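# Put each bottle on the ledge matching its cap colour

## Task

For every bottle, set it upright on the wall ledge whose coloured label strip is the same colour as that bottle's cap, so that the bottle's entire base rests on that ledge.

## Robot and tools

Robot: two seven-joint arms, left_arm and right_arm, each ending in a two-finger gripper. Equal joint values on both arms give mirror-image postures.

Frame: every position and orientation is in the scene frame. Its origin is on the plane z = 0, directly under the midpoint between the two arm bases, and the bases sit 0.70 m above it. +z is up, +x is forward (the direction both arms face), and left_arm is on the +y side. Arm names do not follow image left and right. Printed hand positions and orientations can be a few centimetres off, more at long reach.

Gripper axes: the fingers point along the gripper's +z and close along its y. end_effector_position is the pinch point between the closed pads, under 1 cm behind the fingertips. While closing, the fingertips advance about 17 mm along +z, mostly while the pads are still over 70 mm apart.

The 16-number row, used by every moving tool: left_arm x, y, z, qw, qx, qy, qz, opening, then the same eight for right_arm. Both arms are always included, even when only one moves. x, y, z is an absolute target position in metres for end_effector_position. qw, qx, qy, qz is an absolute target orientation, w first. Opening runs from -1 (closed) to +1 (fully open, 0.145 m). Closing fully from fully open takes at least about 0.5 s.

execute_actions(actions, cameras): actions is a list of actions. Each action is a list of up to 15 rows, one per control step of 1/30 s; a shorter action repeats its last row to fill 15 steps. An action is refused for both arms if any target lies more than 0.6 m from that gripper's current position along any of the gripper's own axes. The whole call is refused if any action is malformed, or if the first action fails that check against the last reported state. An empty actions list simply returns state and images. cameras selects images: omitted, null or ["all"] gives all; [] gives none. An unknown name invalidates the call.

move(target, speed, blend, opening_speed, blocking, cameras): drives each gripper in a straight line from its Hand target toward the pose given in target. target is one 16-number row, or a list of up to 15 rows. The list shares a 10 s cap and has no 0.6 m rule.
- speed: m/s, 0.002 to 1.1, default 0.25. Turning is capped at twice that value in rad/s. Give one number, or one per target.
- blend: metres. It rounds the corners at intermediate targets; 0 is the default.
- opening_speed: scale units per second, at least 0.2.
- blocking=false: the result returns after about 0.5 s while the move keeps running, and a new move takes over from where the old one is.
- Path behaviour: paths ignore obstacles and the other arm. Grippers lag and can overshoot speed, especially with a nearly straight arm. Faster contact hits harder, and a target set deeper past the contact presses harder.
- Opening changes: a changed opening in the first target only causes a pause if that target is within 3 mm of the gripper. Opening changes in later targets are applied once everything has come to rest at that target.
- Result: the move: line reports how the move ended (done, off_target, moving, held, fault) and which limits acted. done means at rest within 3 mm and 2 degrees. Neither done nor off_target says whether anything is being touched. limits=paced means the pose was clipped; limits=held means steps were withheld.

wait(seconds 0 to 10, cameras): lets time pass while each arm keeps its last command. A running move continues during the wait.

stop(cameras): brakes a running move. Braking needs distance.

zoom_image(camera "cam_high" or "cam_low", region [x0, y0, x1, y1]): region is in pixels of the latest full image, at most 504x504, with the origin at the top-left. Both cameras are 896x504.

read_manual(section "licences"): returns licence text only.

finished_scene(scene 1 or 2): ends the scene and cannot be undone. The goal has to stay achieved without the robot holding anything.

Controller behaviour: each step, the commanded orientation is clipped to within 32 degrees of the measured one. One action may stop short. Each result's Hand target shows where the arm is actually being sent, so command the remainder in later calls. To keep an orientation, repeat the same quaternion in every row; do not copy a drifted reading.

Holding an arm still: send its pose from the last result before it began resting, and send its present opening. A 0 opening is a real command, not a placeholder. Tool commands shows current commands. Large wrist turns can swing the elbow.

Reading results:
- grip_measured is the finger opening on the command scale. The last Joint positions entry is the opening in metres. To hold an object, keep commanding an opening clearly below grip_measured. Force is about 10 N per pad on objects up to about 11 cm wide; fast closes squeeze harder.
- Joint torques follow the joint order. They include gravity and carry offsets and noise. Torques 3 and 4 wrap at ±28 N m.
- Joint velocities "within noise" means the arm is still.
- Step readings list intermediate positions for execute_actions calls only.
- Camera calibration lines give K and T_world_to_cam. The cameras may have shifted slightly.

Avoid:
- knocking anything out of the work area, which ends the scene;
- letting the grippers, housings or wrist cameras of the two arms touch or press, including closing one gripper on the other's fingers;
- drops, releasing moving objects, slams and hard pushes.

Motor heat: holding loads, stretched postures or pushing against unreachable targets heat the motors, even while idle. MOTOR HOT appears at 85 °C. At 100 °C there is an OVER-TEMPERATURE FAULT that stops the arm for 30 to 60 s or more.

The clearance check may hold commands that bring one arm near the other's forearm. Loose objects may occasionally be nudged by outside pushes.

Each tool is called after "Emit:" by a JSON object that holds its "op" and its "data", one argument or row to a line.

## Session

Emit:
{"op": "execute_actions", "data": {
  "actions": []
}}

Scene clock: 0.00 s.
left_arm: end_effector_position=(+0.3554, +0.1334, +0.3763) grip_measured=+1.00 end_effector_quat_wxyz=(-0.040, -0.585, +0.680, -0.440) | right_arm: end_effector_position=(+0.4020, -0.0846, +0.4120) grip_measured=+1.00 end_effector_quat_wxyz=(+0.172, +0.783, +0.024, +0.598)
Joint positions: left_arm=[0.476 0.652 -0.724 1.144 -0.177 -0.294 0.656 0.145] | right_arm=[0.249 -0.096 -0.415 1.14 -0.092 0.203 -0.635 0.145]
Joint velocities: within noise
Joint torques (N m): no reading
Motor temperatures (°C): left_arm=[23 20 24 22 21 24 21] | right_arm=[21 23 24 21 21 21 22]
Hand target: left_arm +0.3554, +0.1334, +0.3763; -0.040, -0.585, +0.680, -0.440 | right_arm +0.4020, -0.0846, +0.4120; +0.172, +0.783, +0.024, +0.598
Tool commands: left_gripper/opening=+1.0 right_gripper/opening=+1.0

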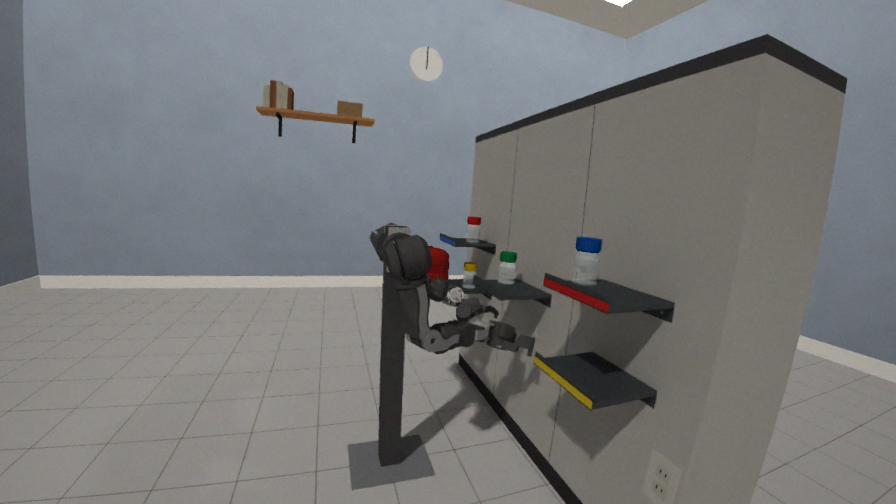

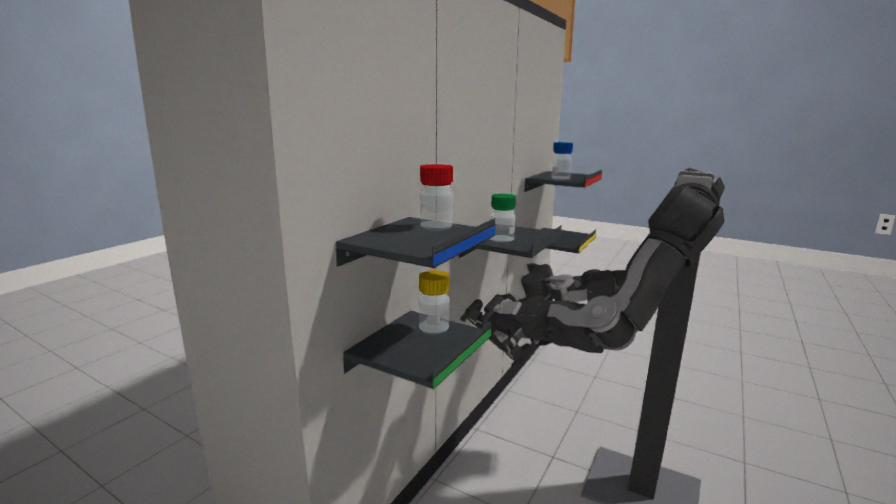

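Emit:
{"op": "zoom_image", "data": {
  "camera": "cam_high",
  "region": [420, 190, 700, 420]
}}

Emit:
{"op": "zoom_image", "data": {
  "camera": "cam_low",
  "region": [320, 130, 620, 400]
}}

Scaled by 1.800 from the camera's 896x504 image, which has a finer 1280x720 frame.

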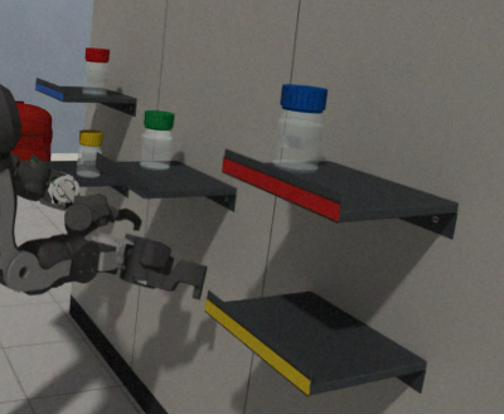

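Scaled by 1.680 from the camera's 896x504 image, which has a finer 1280x720 frame.

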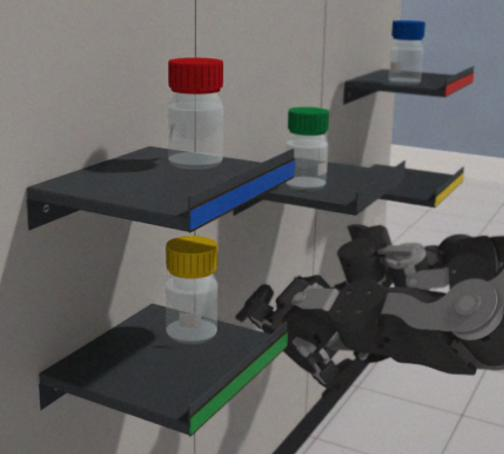

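Emit:
{"op": "move", "data": {
  "target": [0.25,0.30,0.55,0,0.7071,0,0.7071,1,0.25,-0.30,0.78,0,0.7071,0,0.7071,1]
}}

Scene clock: 85.60 s.
left_arm: end_effector_position=(+0.2868, +0.2726, +0.5300) grip_measured=+0.52 end_effector_quat_wxyz=(+0.078, +0.717, -0.003, +0.693) | right_arm: end_effector_position=(+0.2505, -0.3007, +0.7791) grip_measured=+1.00 end_effector_quat_wxyz=(+0.010, +0.678, +0.028, +0.735)
Joint positions: left_arm=[-0.197 0.058 0.702 1.939 0.238 0.343 0.739 0.113] | right_arm=[-0.483 1.074 1.298 2.248 1.559 0.784 -0.194 0.145]
Joint velocities: within noise
Joint torques (N m): left_arm=[-19.21 0.15 19.66 -27.04 0.57 -1.73 -0.38] | right_arm=[0.67 6.05 3.25 0.02 0.06 -0.36 0.13]
Motor temperatures (°C): left_arm=[31 21 33 31 22 26 21] | right_arm=[22 23 24 23 21 21 21]
Hand target: left_arm +0.2567, +0.2967, +0.5498; -0.001, +0.709, -0.006, +0.705 | right_arm +0.2501, -0.3001, +0.7798; +0.010, +0.677, +0.031, +0.735
Off the commanded pose: left_arm 0.050 m, 9 deg | right_arm 0.001 m, 6 deg.
joint sent to its limit (right arm) — joint 5 (forearm roll), upper limit; joint 6 (wrist pitch), upper limit. The joint targets are off in orientation, not in position.
move: off_target (left_arm, right_arm)

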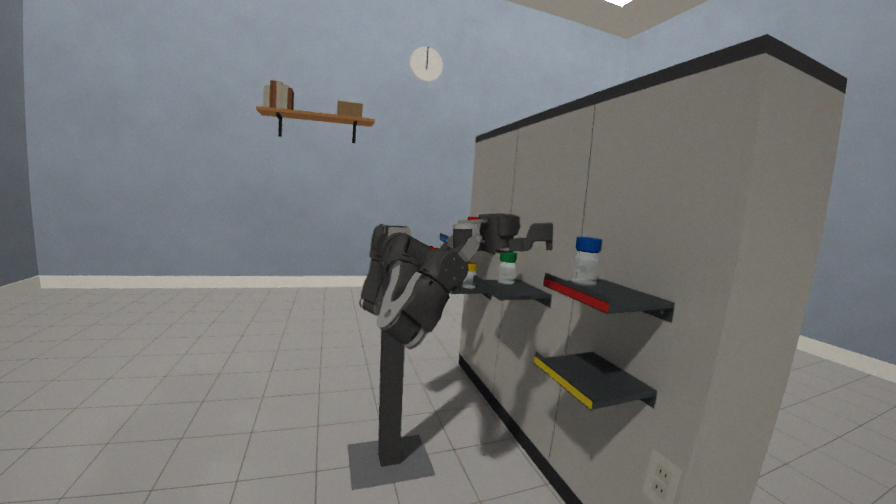

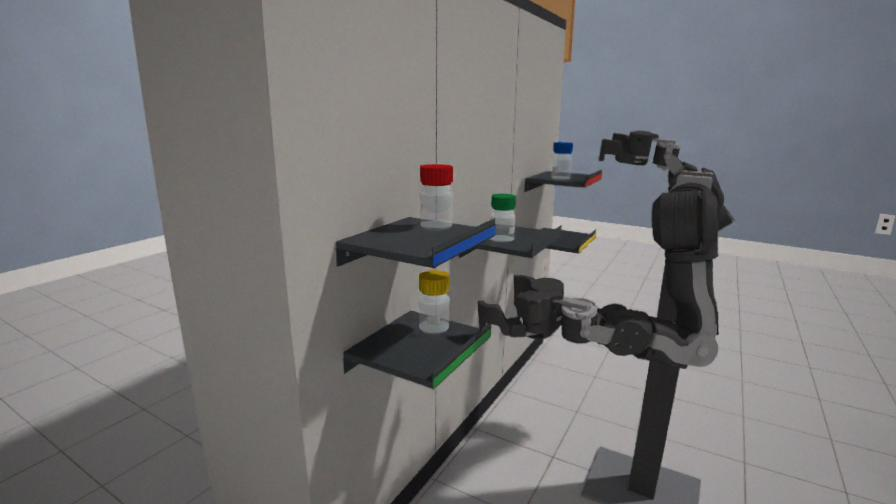

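Emit:
{"op": "move", "data": {
  "target": [0.20,0.22,0.55,0,0.7071,0,0.7071,1,0.25,-0.30,0.78,0,0.7071,0,0.7071,1]
}}

Scene clock: 93.10 s.
left_arm: end_effector_position=(+0.2000, +0.2189, +0.5504) grip_measured=+1.00 end_effector_quat_wxyz=(+0.002, +0.707, -0.002, +0.707) | right_arm: end_effector_position=(+0.2506, -0.3009, +0.7790) grip_measured=+1.00 end_effector_quat_wxyz=(+0.010, +0.678, +0.028, +0.735)
Joint positions: left_arm=[-0.786 -0.163 0.543 2.367 0.27 0.033 0.499 0.145] | right_arm=[-0.484 1.074 1.298 2.248 1.559 0.784 -0.194 0.145]
Joint velocities: within noise
Joint torques (N m): left_arm=[-0.96 0.36 0.12 4.96 0.39 -0.55 -0.05] | right_arm=[0.73 6.05 3.37 0.12 0.02 -0.35 0.16]
Motor temperatures (°C): left_arm=[39 21 49 53 22 27 22] | right_arm=[22 24 24 22 21 21 21]
Hand target: left_arm +0.2000, +0.2200, +0.5501; +0.000, +0.707, +0.000, +0.707 | right_arm +0.2501, -0.3002, +0.7798; +0.010, +0.677, +0.030, +0.735
Off the commanded pose: left_arm 0.001 m, 0 deg | right_arm 0.001 m, 6 deg.
joint sent to its limit (left arm) — joint 2 (shoulder roll), lower limit. The joint targets still meet the commanded pose.
joint sent to its limit (right arm) — joint 5 (forearm roll), upper limit; joint 6 (wrist pitch), upper limit. The joint targets are off in orientation, not in position.
move: off_target (right_arm)

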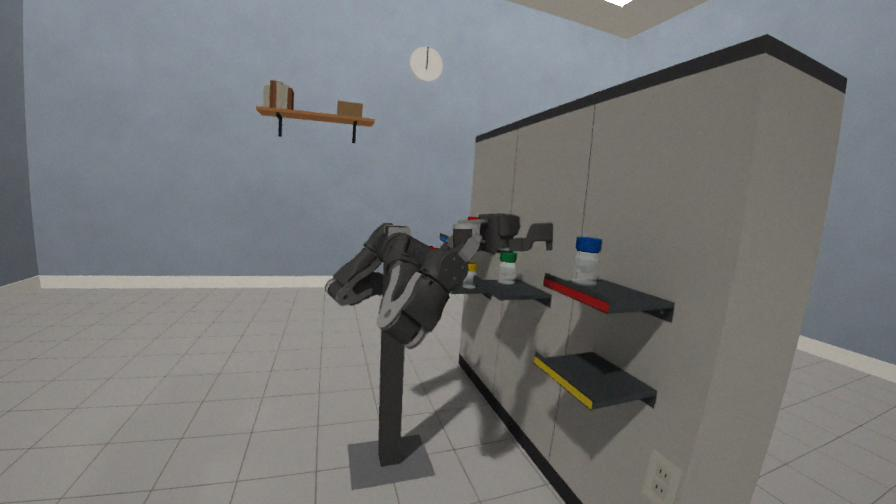

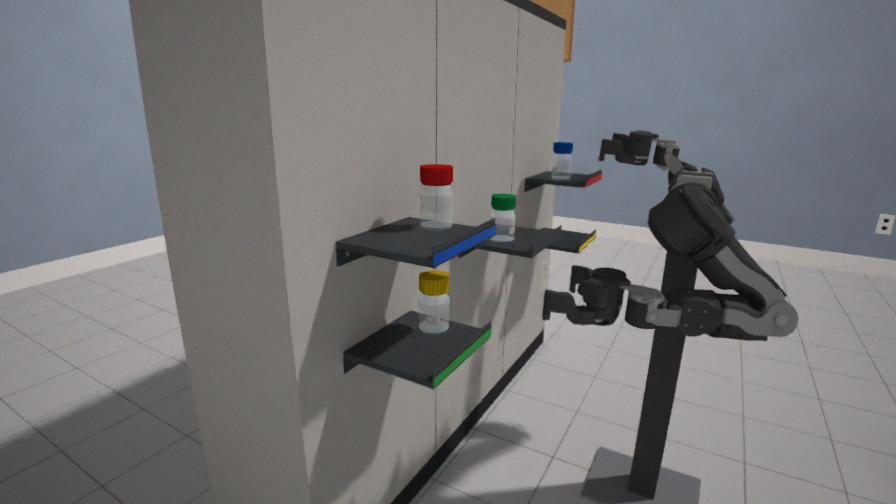

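Emit:
{"op": "zoom_image", "data": {
  "camera": "cam_low",
  "region": [520, 240, 680, 340]
}}

Emit:
{"op": "zoom_image", "data": {
  "camera": "cam_high",
  "region": [430, 200, 610, 310]
}}

Emit:
{"op": "zoom_image", "data": {
  "camera": "cam_low",
  "region": [500, 110, 700, 260]
}}

Emit:
{"op": "zoom_image", "data": {
  "camera": "cam_low",
  "region": [320, 150, 520, 390]
}}

Emit:
{"op": "zoom_image", "data": {
  "camera": "cam_high",
  "region": [520, 220, 690, 420]
}}

Scaled by 3.150 from the camera's 896x504 image, which has a finer 1280x720 frame.

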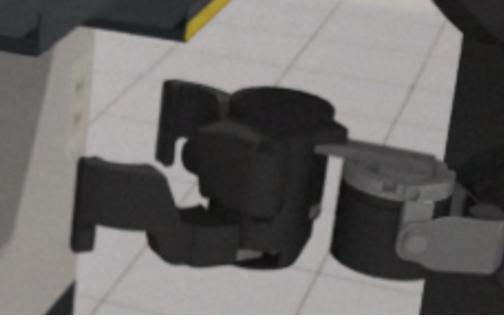

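Scaled by 2.800 from the camera's 896x504 image, which has a finer 1280x720 frame.

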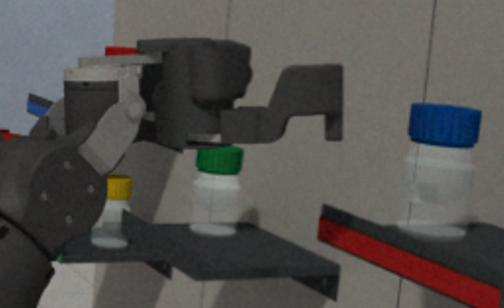

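Scaled by 2.520 from the camera's 896x504 image, which has a finer 1280x720 frame.

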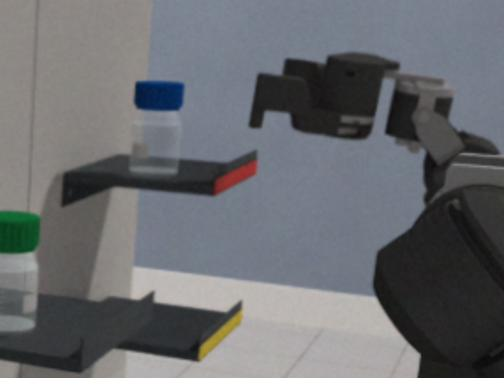

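Scaled by 2.100 from the camera's 896x504 image, which has a finer 1280x720 frame.

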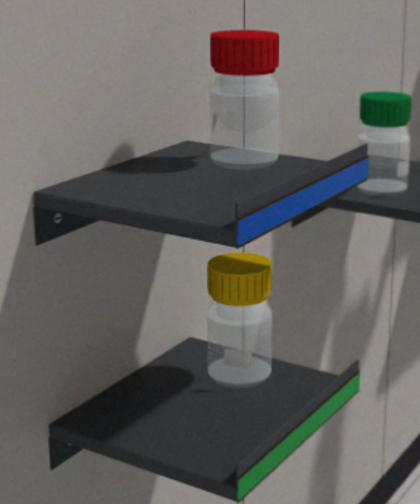

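Scaled by 2.520 from the camera's 896x504 image, which has a finer 1280x720 frame.

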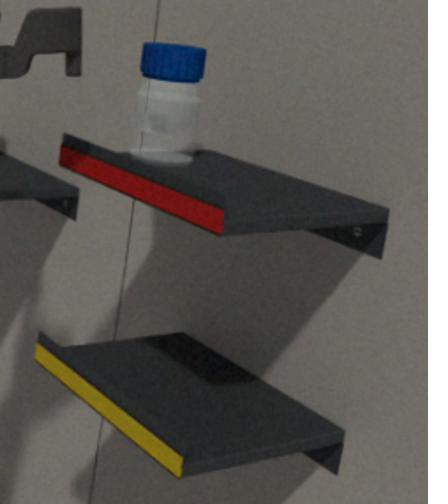

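Emit:
{"op": "move", "data": {
  "target": [
    [0.20,0.06,0.64,0,0.7071,0,0.7071,1,0.25,-0.30,0.78,0,0.7071,0,0.7071,1],
    [0.365,0.044,0.637,0,0.7071,0,0.7071,1,0.25,-0.30,0.78,0,0.7071,0,0.7071,1]
  ]
}}

Emit:
{"op": "zoom_image", "data": {
  "camera": "cam_low",
  "region": [430, 150, 630, 300]
}}

Emit:
{"op": "zoom_image", "data": {
  "camera": "cam_high",
  "region": [430, 200, 610, 310]
}}

Scene clock: 263.00 s.
left_arm: end_effector_position=(+0.2026, +0.0735, +0.6431) grip_measured=+1.00 end_effector_quat_wxyz=(-0.021, +0.576, +0.034, +0.816) | right_arm: end_effector_position=(+0.2506, -0.3008, +0.7790) grip_measured=+1.00 end_effector_quat_wxyz=(+0.010, +0.678, +0.028, +0.735)
Joint positions: left_arm=[-0.783 -0.148 -0.659 2.436 -0.647 -0.114 -0.366 0.145] | right_arm=[-0.484 1.074 1.298 2.248 1.559 0.784 -0.194 0.145]
Joint velocities: within noise
Joint torques (N m): left_arm=[-1.96 -1.28 -3.56 3.62 -0.1 -0.54 0.11] | right_arm=[0.8 5.95 3.43 0.01 0.04 -0.35 0.14]
Motor temperatures (°C): left_arm=[23 21 25 27 22 25 21] | right_arm=[21 25 25 20 20 20 21]
Hand target: left_arm +0.2020, +0.0703, +0.6418; -0.016, +0.579, +0.033, +0.815 | right_arm +0.2501, -0.3002, +0.7798; +0.010, +0.677, +0.031, +0.735
Off the commanded pose: left_arm 0.165 m, 20 deg | right_arm 0.001 m, 6 deg.
joint read past its limit (left arm) — joint 4 (elbow), upper limit, where the elbow is as bent as it goes.
joint sent to its limit (left arm) — joint 4 (elbow), upper limit, where the elbow is as bent as it goes.
joint sent to its limit (right arm) — joint 5 (forearm roll), upper limit; joint 6 (wrist pitch), upper limit.
move: held (left_arm; a check stopped the path), off_target (right_arm; braked when a check withheld steps of left_arm); path passed 1 of 2 targets; limits=held
pose unreachable (left arm): on one or more control steps of this call, first in action 0 (counted from 0), this arm could not follow its commanded pose, so it was not sent that pose on those steps. It may still have moved: this result reports where it is.
cause: moving toward the commanded pose would bring two parts of the arm too close to each other (its base and another part of the arm, with joints 1 (shoulder pitch) to 7 (wrist yaw) between them).

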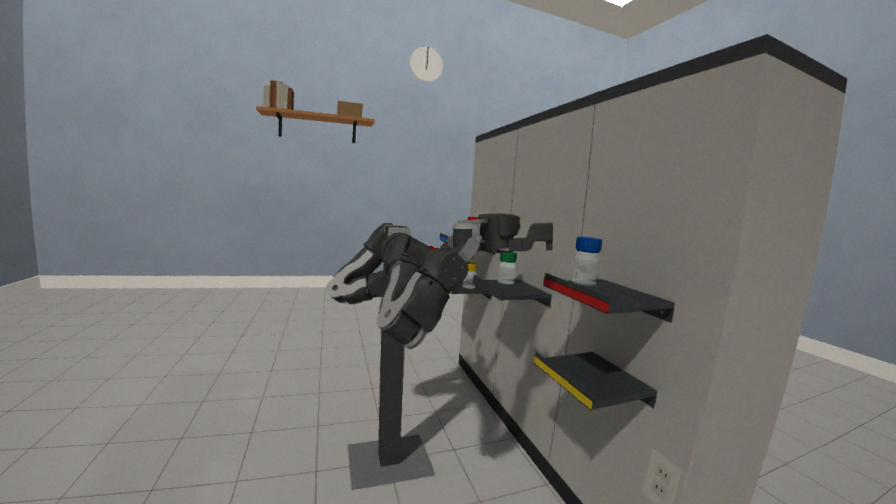

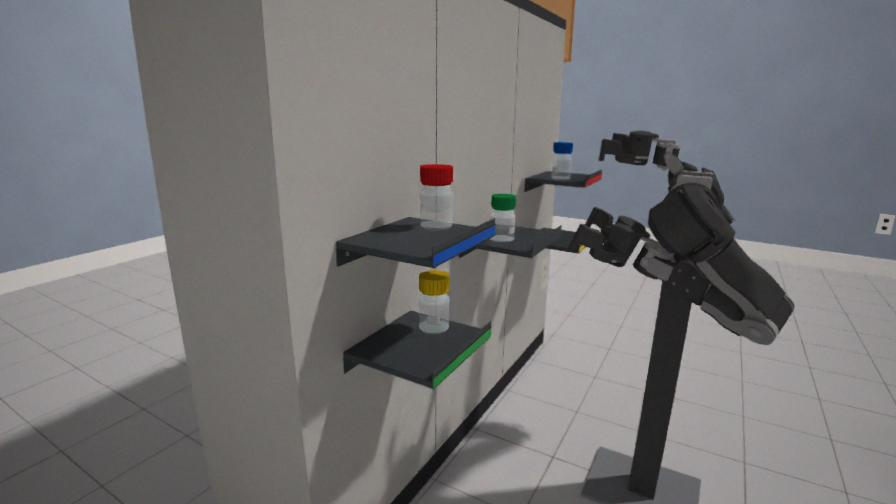

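Scaled by 2.520 from the camera's 896x504 image, which has a finer 1280x720 frame.

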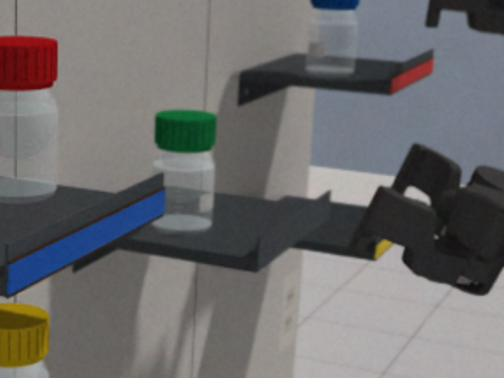

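Scaled by 2.800 from the camera's 896x504 image, which has a finer 1280x720 frame.

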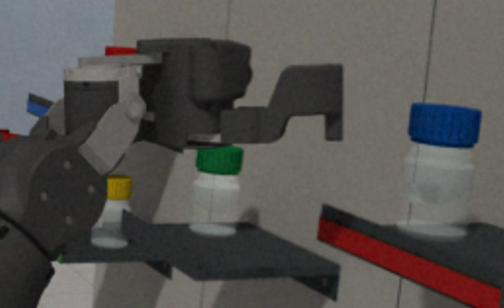

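Emit:
{"op": "move", "data": {
  "target": [
    [0.27,0.12,0.637,0,0.7071,0,0.7071,1,0.25,-0.30,0.78,0,0.7071,0,0.7071,1],
    [0.27,0.044,0.637,0,0.7071,0,0.7071,1,0.25,-0.30,0.78,0,0.7071,0,0.7071,1]
  ]
}}

Scene clock: 301.53 s.
left_arm: end_effector_position=(+0.2700, +0.0433, +0.6372) grip_measured=+1.00 end_effector_quat_wxyz=(+0.003, +0.702, +0.000, +0.712) | right_arm: end_effector_position=(+0.2506, -0.3008, +0.7790) grip_measured=+1.00 end_effector_quat_wxyz=(+0.010, +0.678, +0.028, +0.735)
Joint positions: left_arm=[-0.12 -0.165 -0.724 2.367 -0.295 0.78 -0.498 0.145] | right_arm=[-0.484 1.074 1.298 2.248 1.559 0.784 -0.194 0.145]
Joint velocities: within noise
Joint torques (N m): left_arm=[2.62 -2.12 -1.13 3.88 0.01 -0.49 -0.06] | right_arm=[0.7 6.03 3.38 0.06 0.03 -0.37 0.12]
Motor temperatures (°C): left_arm=[23 21 26 26 21 25 21] | right_arm=[21 25 25 20 20 20 21]
Hand target: left_arm +0.2700, +0.0439, +0.6368; +0.001, +0.703, +0.000, +0.711 | right_arm +0.2501, -0.3002, +0.7798; +0.010, +0.677, +0.031, +0.735
Off the commanded pose: left_arm 0.001 m, 1 deg | right_arm 0.001 m, 6 deg.
joint read past its limit (left arm) — joint 2 (shoulder roll), lower limit.
joint sent to its limit (left arm) — joint 2 (shoulder roll), lower limit; joint 6 (wrist pitch), upper limit. The joint targets still meet the commanded pose.
joint sent to its limit (right arm) — joint 5 (forearm roll), upper limit; joint 6 (wrist pitch), upper limit. The joint targets are off in orientation, not in position.
move: off_target (right_arm)

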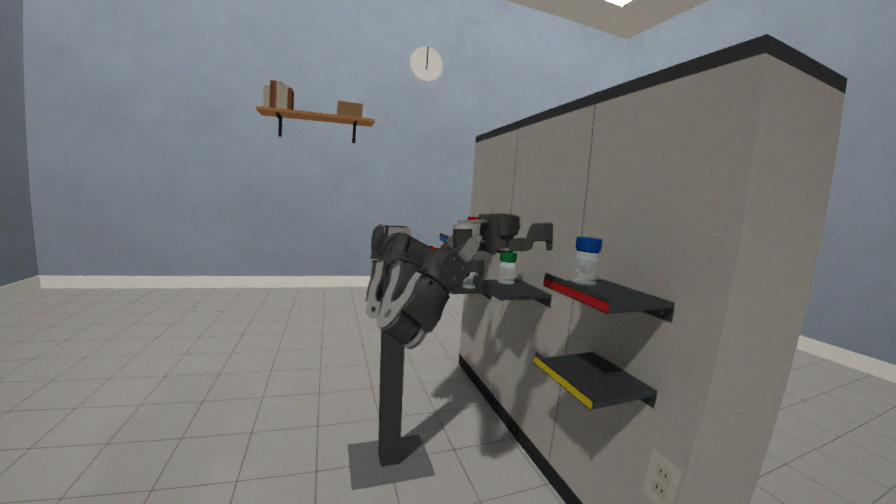

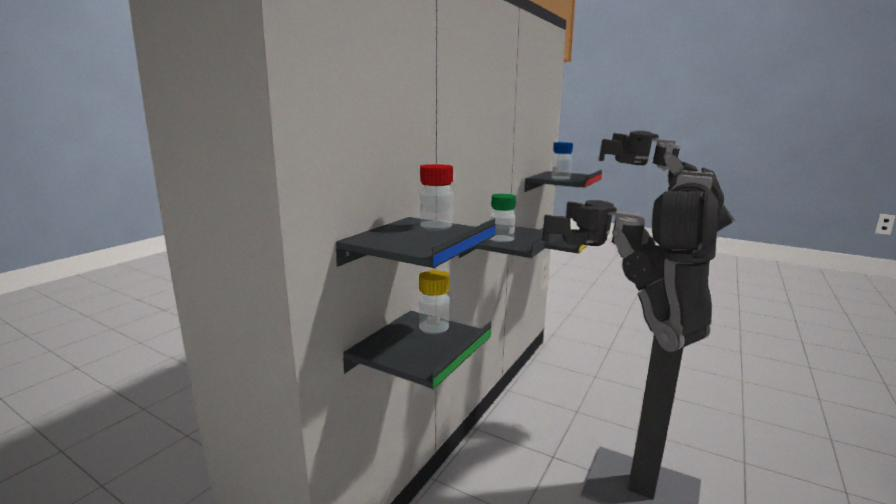

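Emit:
{"op": "move", "data": {
  "target": [0.38,0.044,0.637,0,0.7071,0,0.7071,1,0.25,-0.30,0.78,0,0.7071,0,0.7071,1],
  "speed": 0.12
}}

Emit:
{"op": "zoom_image", "data": {
  "camera": "cam_low",
  "region": [430, 150, 630, 300]
}}

Emit:
{"op": "zoom_image", "data": {
  "camera": "cam_high",
  "region": [430, 200, 610, 310]
}}

Scene clock: 308.73 s.
left_arm: end_effector_position=(+0.3798, +0.0450, +0.6383) grip_measured=+1.00 end_effector_quat_wxyz=(-0.001, +0.706, +0.003, +0.708) | right_arm: end_effector_position=(+0.2506, -0.3008, +0.7790) grip_measured=+1.00 end_effector_quat_wxyz=(+0.010, +0.678, +0.028, +0.735)
Joint positions: left_arm=[0.35 -0.164 -0.442 1.923 0.011 0.735 -0.483 0.145] | right_arm=[-0.484 1.074 1.298 2.248 1.559 0.784 -0.194 0.145]
Joint velocities: within noise
Joint torques (N m): left_arm=[6.18 -1.89 -0.76 3.75 0.01 -0.65 0.2] | right_arm=[0.73 6.16 3.36 -0.05 0.03 -0.37 0.15]
Motor temperatures (°C): left_arm=[23 21 26 26 21 25 21] | right_arm=[21 25 25 20 20 20 21]
Hand target: left_arm +0.3800, +0.0440, +0.6371; +0.000, +0.707, +0.000, +0.707 | right_arm +0.2501, -0.3002, +0.7798; +0.010, +0.677, +0.031, +0.735
Off the commanded pose: left_arm 0.002 m, 0 deg | right_arm 0.001 m, 6 deg.
joint read past its limit (left arm) — joint 2 (shoulder roll), lower limit.
joint sent to its limit (right arm) — joint 5 (forearm roll), upper limit; joint 6 (wrist pitch), upper limit. The joint targets are off in orientation, not in position.
move: off_target (right_arm)

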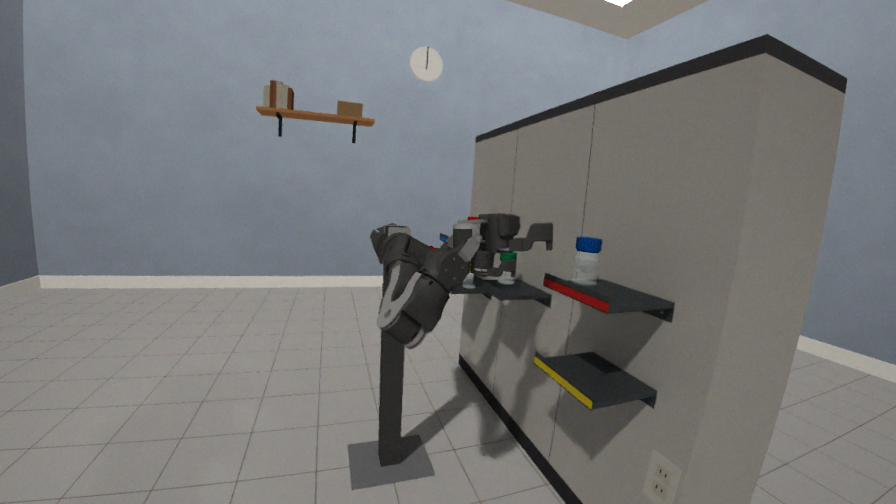

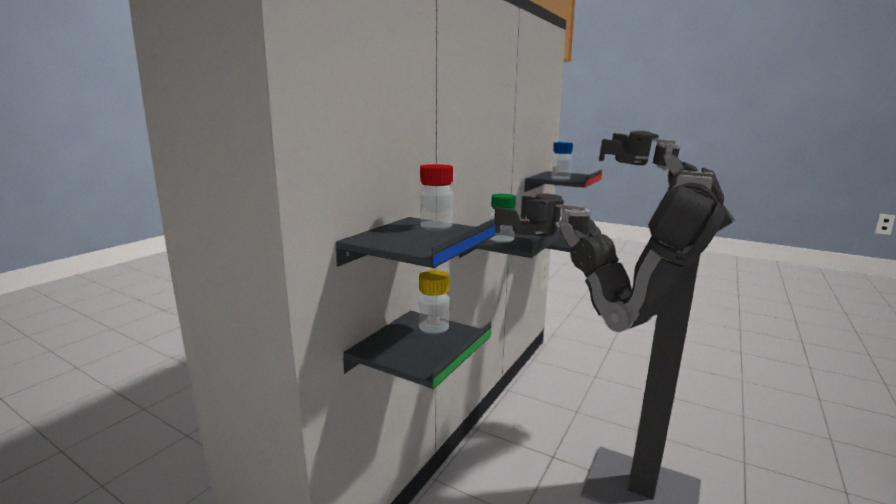

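Scaled by 2.520 from the camera's 896x504 image, which has a finer 1280x720 frame.

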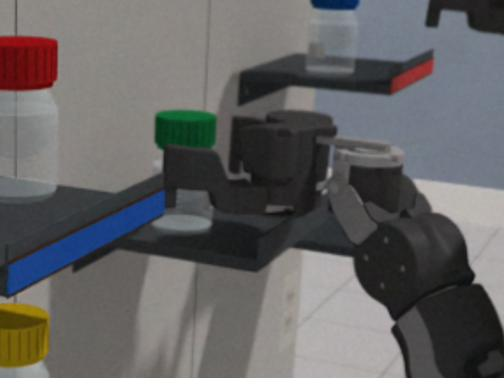

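Scaled by 2.800 from the camera's 896x504 image, which has a finer 1280x720 frame.

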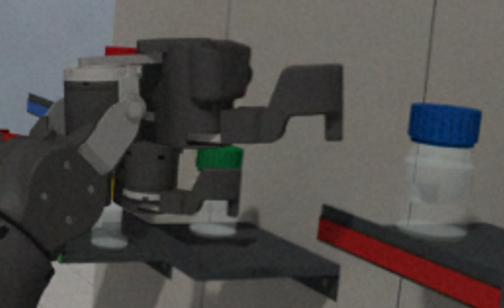

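Emit:
{"op": "move", "data": {
  "target": [
    [0.382,0.044,0.637,0,0.7071,0,0.7071,-0.6,0.25,-0.30,0.78,0,0.7071,0,0.7071,1]
  ],
  "opening_speed": 2.5
}}

Emit:
{"op": "move", "data": {
  "target": [
    [0.382,0.044,0.68,0,0.7071,0,0.7071,-0.6,0.25,-0.30,0.78,0,0.7071,0,0.7071,1],
    [0.30,0.044,0.68,0,0.7071,0,0.7071,-0.6,0.25,-0.30,0.78,0,0.7071,0,0.7071,1]
  ],
  "blend": [0.02,0]
}}

Scene clock: 318.03 s.
left_arm: end_effector_position=(+0.3810, +0.0444, +0.6378) grip_measured=-0.25 end_effector_quat_wxyz=(+0.000, +0.707, +0.002, +0.708) | right_arm: end_effector_position=(+0.2506, -0.3008, +0.7790) grip_measured=+1.00 end_effector_quat_wxyz=(+0.010, +0.678, +0.028, +0.735)
Joint positions: left_arm=[0.354 -0.164 -0.442 1.916 0.015 0.731 -0.482 0.057] | right_arm=[-0.484 1.074 1.298 2.248 1.559 0.784 -0.194 0.145]
Joint velocities: within noise
Joint torques (N m): left_arm=[7.05 -1.81 -0.34 3.25 0.01 -0.65 0.2] | right_arm=[0.8 6 3.36 0.08 0.05 -0.37 0.17]
Motor temperatures (°C): left_arm=[24 21 26 25 21 25 21] | right_arm=[21 25 25 20 20 20 21]
Hand target: left_arm +0.3820, +0.0439, +0.6370; +0.000, +0.707, +0.000, +0.707 | right_arm +0.2501, -0.3002, +0.7798; +0.010, +0.677, +0.031, +0.735
Off the commanded pose: left_arm 0.001 m, 0 deg | right_arm 0.001 m, 6 deg.
joint read past its limit (left arm) — joint 2 (shoulder roll), lower limit.
joint sent to its limit (right arm) — joint 5 (forearm roll), upper limit; joint 6 (wrist pitch), upper limit. The joint targets are off in orientation, not in position.
move: off_target (right_arm)

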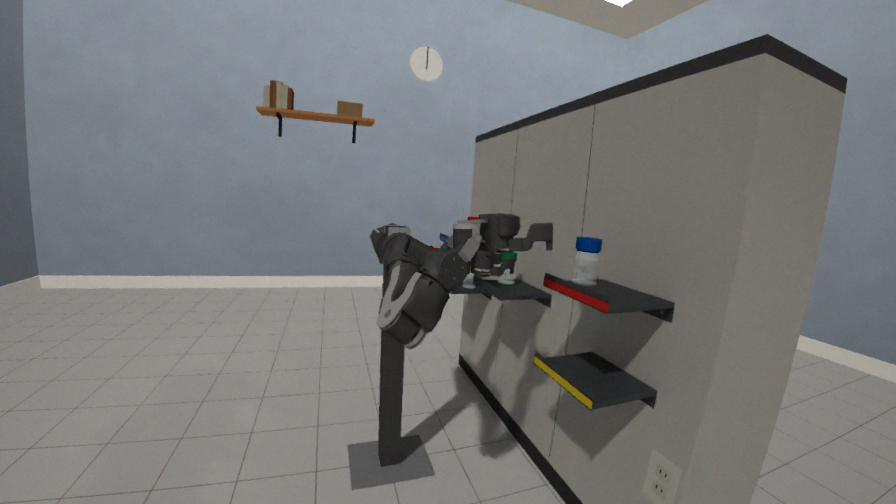

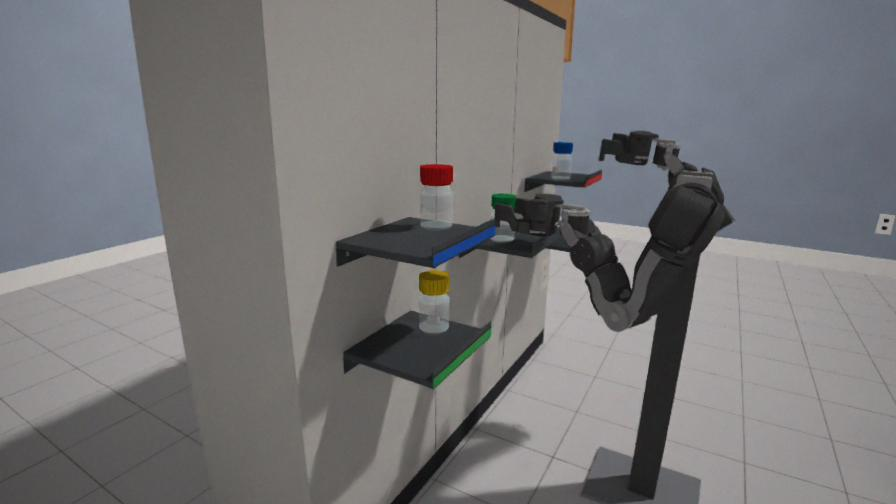

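Scene clock: 319.60 s.
left_arm: end_effector_position=(+0.3005, +0.0429, +0.6781) grip_measured=-0.25 end_effector_quat_wxyz=(+0.003, +0.710, -0.001, +0.704) | right_arm: end_effector_position=(+0.2506, -0.3008, +0.7790) grip_measured=+1.00 end_effector_quat_wxyz=(+0.010, +0.678, +0.028, +0.735)
Joint positions: left_arm=[0.665 0.197 -0.916 2.308 0.982 0.782 -1.548 0.057] | right_arm=[-0.484 1.074 1.298 2.248 1.559 0.784 -0.194 0.145]
Joint velocities: within noise
Joint torques (N m): left_arm=[7.05 -0.57 0.8 3.11 -0.39 -0.05 -0.06] | right_arm=[0.78 6 3.41 0.05 0.04 -0.38 0.17]
Motor temperatures (°C): left_arm=[24 21 26 26 21 25 21] | right_arm=[21 25 25 20 20 20 21]
Hand target: left_arm +0.3000, +0.0439, +0.6800; +0.000, +0.707, +0.000, +0.707 | right_arm +0.2501, -0.3002, +0.7798; +0.010, +0.677, +0.031, +0.735
Off the commanded pose: left_arm 0.002 m, 1 deg | right_arm 0.001 m, 6 deg.
joint sent to its limit (left arm) — joint 6 (wrist pitch), upper limit. The joint targets still meet the commanded pose.
joint sent to its limit (right arm) — joint 5 (forearm roll), upper limit; joint 6 (wrist pitch), upper limit. The joint targets are off in orientation, not in position.
move: off_target (right_arm)

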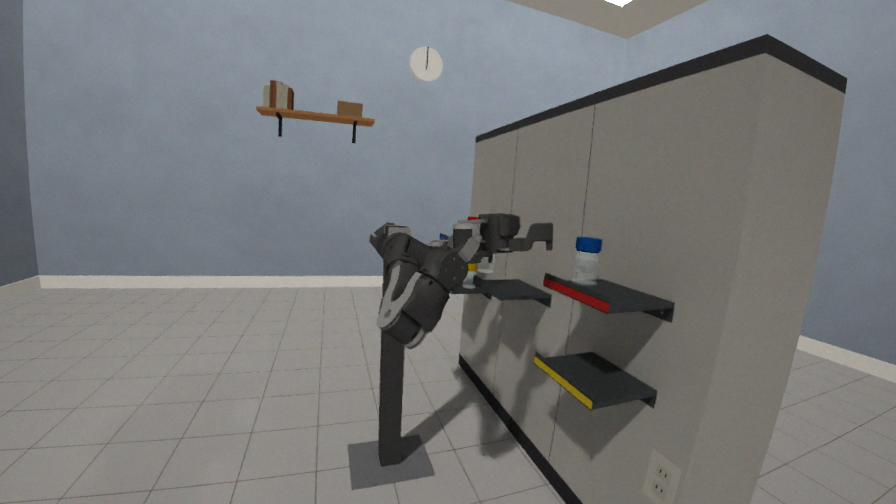

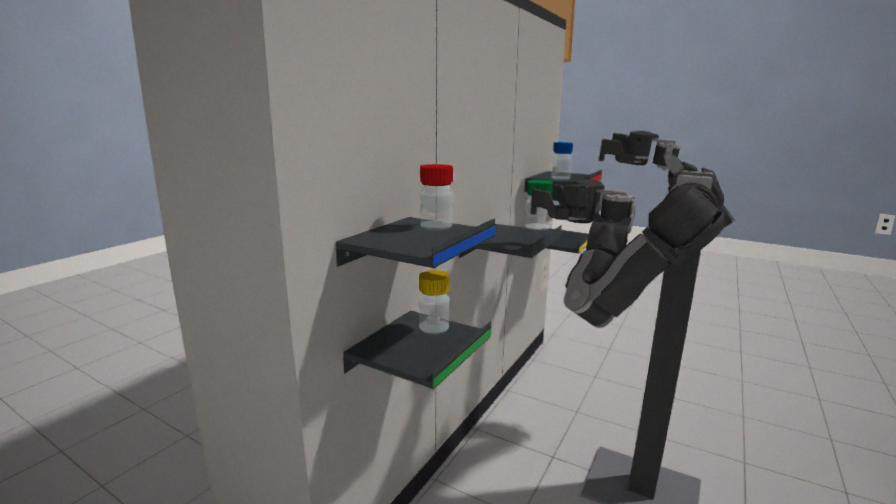

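Emit:
{"op": "move", "data": {
  "target": [
    [0.29,0.20,0.65,0,0.7071,0,0.7071,-0.6,0.25,-0.30,0.78,0,0.7071,0,0.7071,1],
    [0.25,0.28,0.572,0,0.7071,0,0.7071,-0.6,0.25,-0.30,0.78,0,0.7071,0,0.7071,1],
    [0.25,0.45,0.572,0,0.7071,0,0.7071,-0.6,0.25,-0.30,0.78,0,0.7071,0,0.7071,1]
  ],
  "blend": [0.03,0.03,0]
}}

Scene clock: 336.60 s.
left_arm: end_effector_position=(+0.2501, +0.4502, +0.5710) grip_measured=-0.25 end_effector_quat_wxyz=(-0.116, +0.742, -0.036, +0.659) | right_arm: end_effector_position=(+0.2506, -0.3008, +0.7790) grip_measured=+1.00 end_effector_quat_wxyz=(+0.010, +0.678, +0.028, +0.735)
Joint positions: left_arm=[0.676 1.872 -1.564 1.561 1.585 -0.778 0.106 0.057] | right_arm=[-0.484 1.074 1.298 2.248 1.559 0.784 -0.194 0.145]
Joint velocities: within noise
Joint torques (N m): left_arm=[2.65 6.5 1.65 -1.01 0.28 -0.92 0.12] | right_arm=[0.91 6.05 3.37 0.08 0.03 -0.38 0.15]
Motor temperatures (°C): left_arm=[25 21 25 25 22 25 21] | right_arm=[21 25 25 20 20 20 21]
Hand target: left_arm +0.2502, +0.4497, +0.5719; -0.115, +0.739, -0.037, +0.662 | right_arm +0.2501, -0.3002, +0.7798; +0.010, +0.677, +0.031, +0.735
Off the commanded pose: left_arm 0.001 m, 15 deg | right_arm 0.001 m, 6 deg.
joint sent to its limit (left arm) — joint 3 (upper arm roll), lower limit; joint 5 (forearm roll), upper limit; joint 6 (wrist pitch), lower limit. The joint targets are off in orientation, not in position.
joint sent to its limit (right arm) — joint 5 (forearm roll), upper limit; joint 6 (wrist pitch), upper limit. The joint targets are off in orientation, not in position.
move: off_target (left_arm, right_arm)

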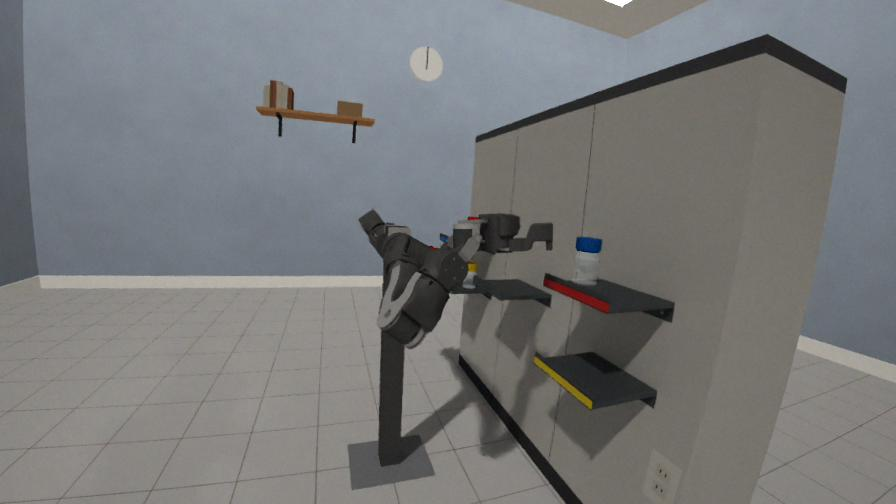

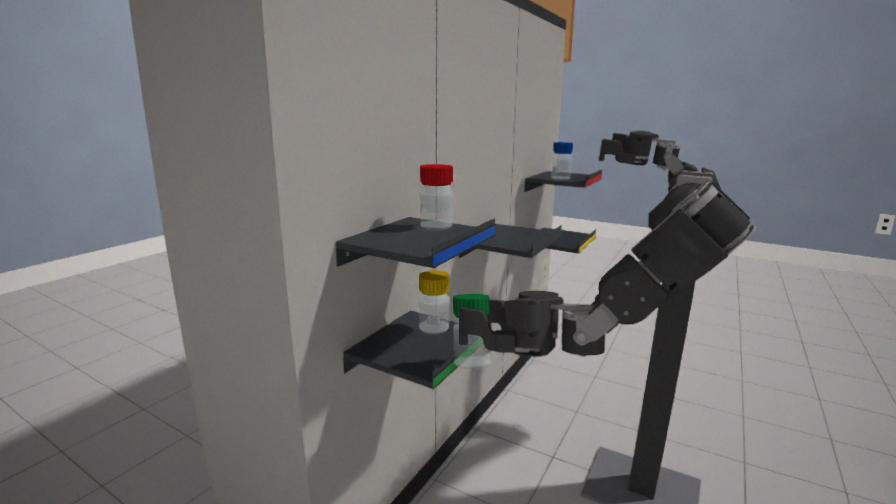

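Emit:
{"op": "move", "data": {
  "target": [
    [0.27,0.45,0.575,-0.0923,0.7010,0.0923,0.7010,-0.6,0.25,-0.30,0.78,0,0.7071,0,0.7071,1]
  ],
  "speed": 0.15
}}

Emit:
{"op": "zoom_image", "data": {
  "camera": "cam_low",
  "region": [320, 150, 620, 390]
}}

Scene clock: 356.60 s.
left_arm: end_effector_position=(+0.2690, +0.4517, +0.5762) grip_measured=-0.25 end_effector_quat_wxyz=(-0.147, +0.704, +0.076, +0.691) | right_arm: end_effector_position=(+0.2506, -0.3008, +0.7790) grip_measured=+1.00 end_effector_quat_wxyz=(+0.010, +0.678, +0.028, +0.735)
Joint positions: left_arm=[0.75 1.791 -1.563 1.641 1.586 -0.783 -0.203 0.057] | right_arm=[-0.484 1.074 1.298 2.248 1.559 0.784 -0.194 0.145]
Joint velocities: within noise
Joint torques (N m): left_arm=[3.23 4.65 1.83 0.21 0.1 -0.79 -0.02] | right_arm=[0.86 5.89 3.41 0.05 0.04 -0.38 0.17]
Motor temperatures (°C): left_arm=[24 23 25 24 22 26 21] | right_arm=[20 25 25 20 20 20 21]
Hand target: left_arm +0.2701, +0.4497, +0.5750; -0.144, +0.703, +0.077, +0.692 | right_arm +0.2501, -0.3002, +0.7798; +0.010, +0.677, +0.031, +0.735
Off the commanded pose: left_arm 0.002 m, 7 deg | right_arm 0.001 m, 6 deg.
joint sent to its limit (left arm) — joint 3 (upper arm roll), lower limit; joint 5 (forearm roll), upper limit; joint 6 (wrist pitch), lower limit. The joint targets are off in orientation, not in position.
joint sent to its limit (right arm) — joint 5 (forearm roll), upper limit; joint 6 (wrist pitch), upper limit. The joint targets are off in orientation, not in position.
move: off_target (left_arm, right_arm)

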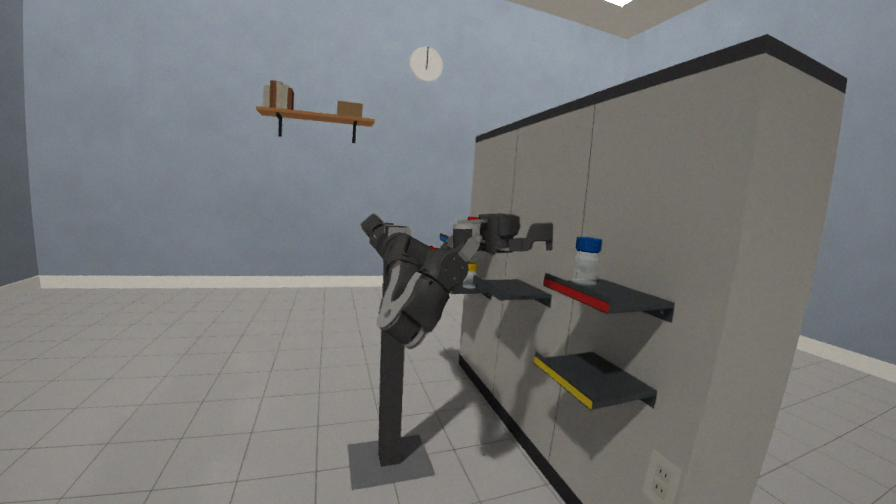

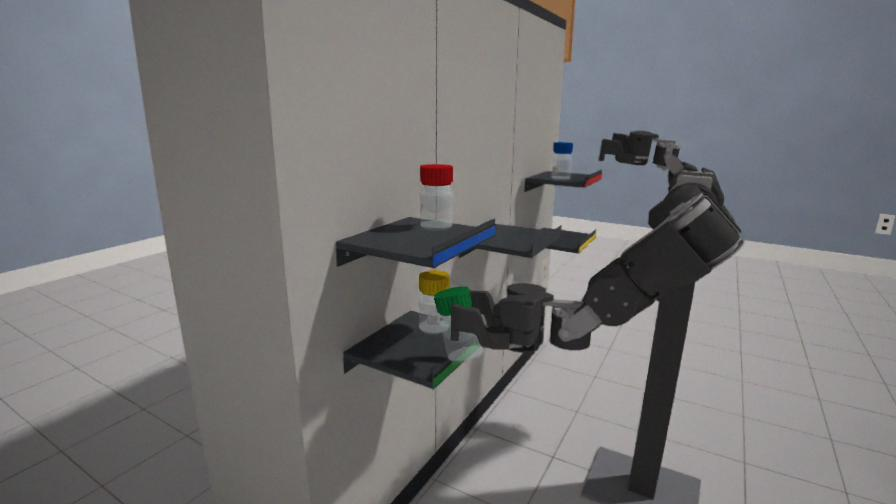

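Scaled by 1.680 from the camera's 896x504 image, which has a finer 1280x720 frame.

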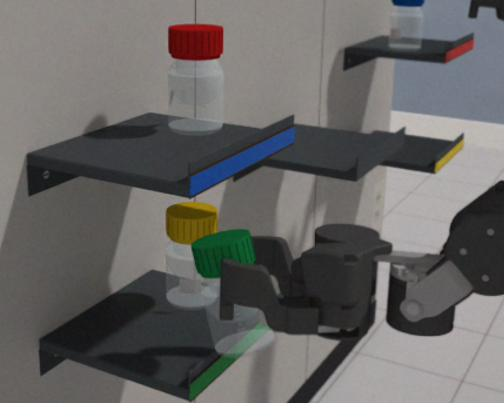

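Emit:
{"op": "move", "data": {
  "target": [
    [0.24,0.43,0.60,0,0.7071,0,0.7071,-0.6,0.25,-0.30,0.78,0,0.7071,0,0.7071,1],
    [0.25,0.28,0.60,0,0.7071,0,0.7071,-0.6,0.25,-0.30,0.78,0,0.7071,0,0.7071,1],
    [0.35,0.20,0.60,0,0.7071,0,0.7071,-0.6,0.25,-0.30,0.78,0,0.7071,0,0.7071,1]
  ]
}}

Emit:
{"op": "zoom_image", "data": {
  "camera": "cam_low",
  "region": [320, 150, 620, 390]
}}

Scene clock: 381.10 s.
left_arm: end_effector_position=(+0.3494, +0.1991, +0.5975) grip_measured=-0.25 end_effector_quat_wxyz=(+0.002, +0.711, -0.002, +0.704) | right_arm: end_effector_position=(+0.2506, -0.3008, +0.7790) grip_measured=+1.00 end_effector_quat_wxyz=(+0.010, +0.678, +0.028, +0.735)
Joint positions: left_arm=[0.935 1.252 -1.397 2.11 1.181 -0.258 -0.888 0.057] | right_arm=[-0.484 1.074 1.298 2.248 1.559 0.784 -0.194 0.145]
Joint velocities: within noise
Joint torques (N m): left_arm=[6.21 2.68 3.25 1.89 -0.41 -0.55 -0.02] | right_arm=[0.8 6.05 3.45 -0.03 0.06 -0.37 0.12]
Motor temperatures (°C): left_arm=[23 22 25 24 21 26 21] | right_arm=[20 26 25 19 20 20 21]
Hand target: left_arm +0.3500, +0.2001, +0.6000; +0.000, +0.707, +0.000, +0.707 | right_arm +0.2501, -0.3002, +0.7798; +0.010, +0.677, +0.031, +0.735
Off the commanded pose: left_arm 0.003 m, 1 deg | right_arm 0.001 m, 6 deg.
joint sent to its limit (right arm) — joint 5 (forearm roll), upper limit; joint 6 (wrist pitch), upper limit. The joint targets are off in orientation, not in position.
move: off_target (right_arm)

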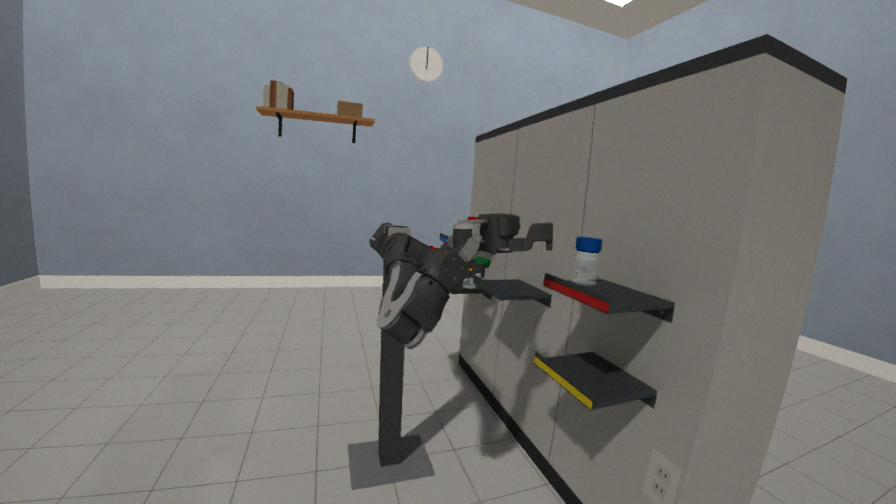

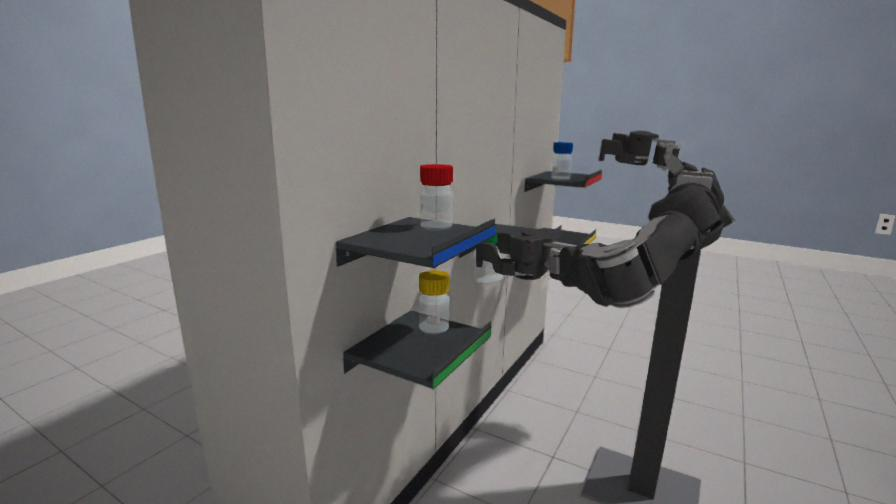

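Scaled by 1.680 from the camera's 896x504 image, which has a finer 1280x720 frame.

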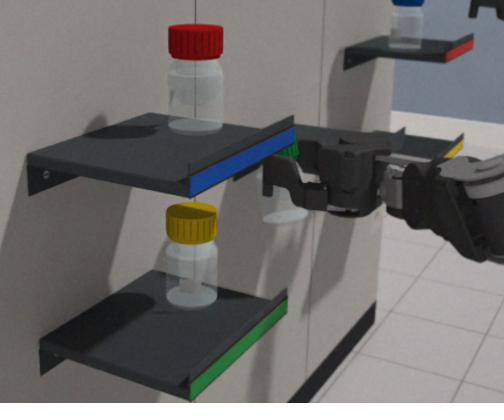

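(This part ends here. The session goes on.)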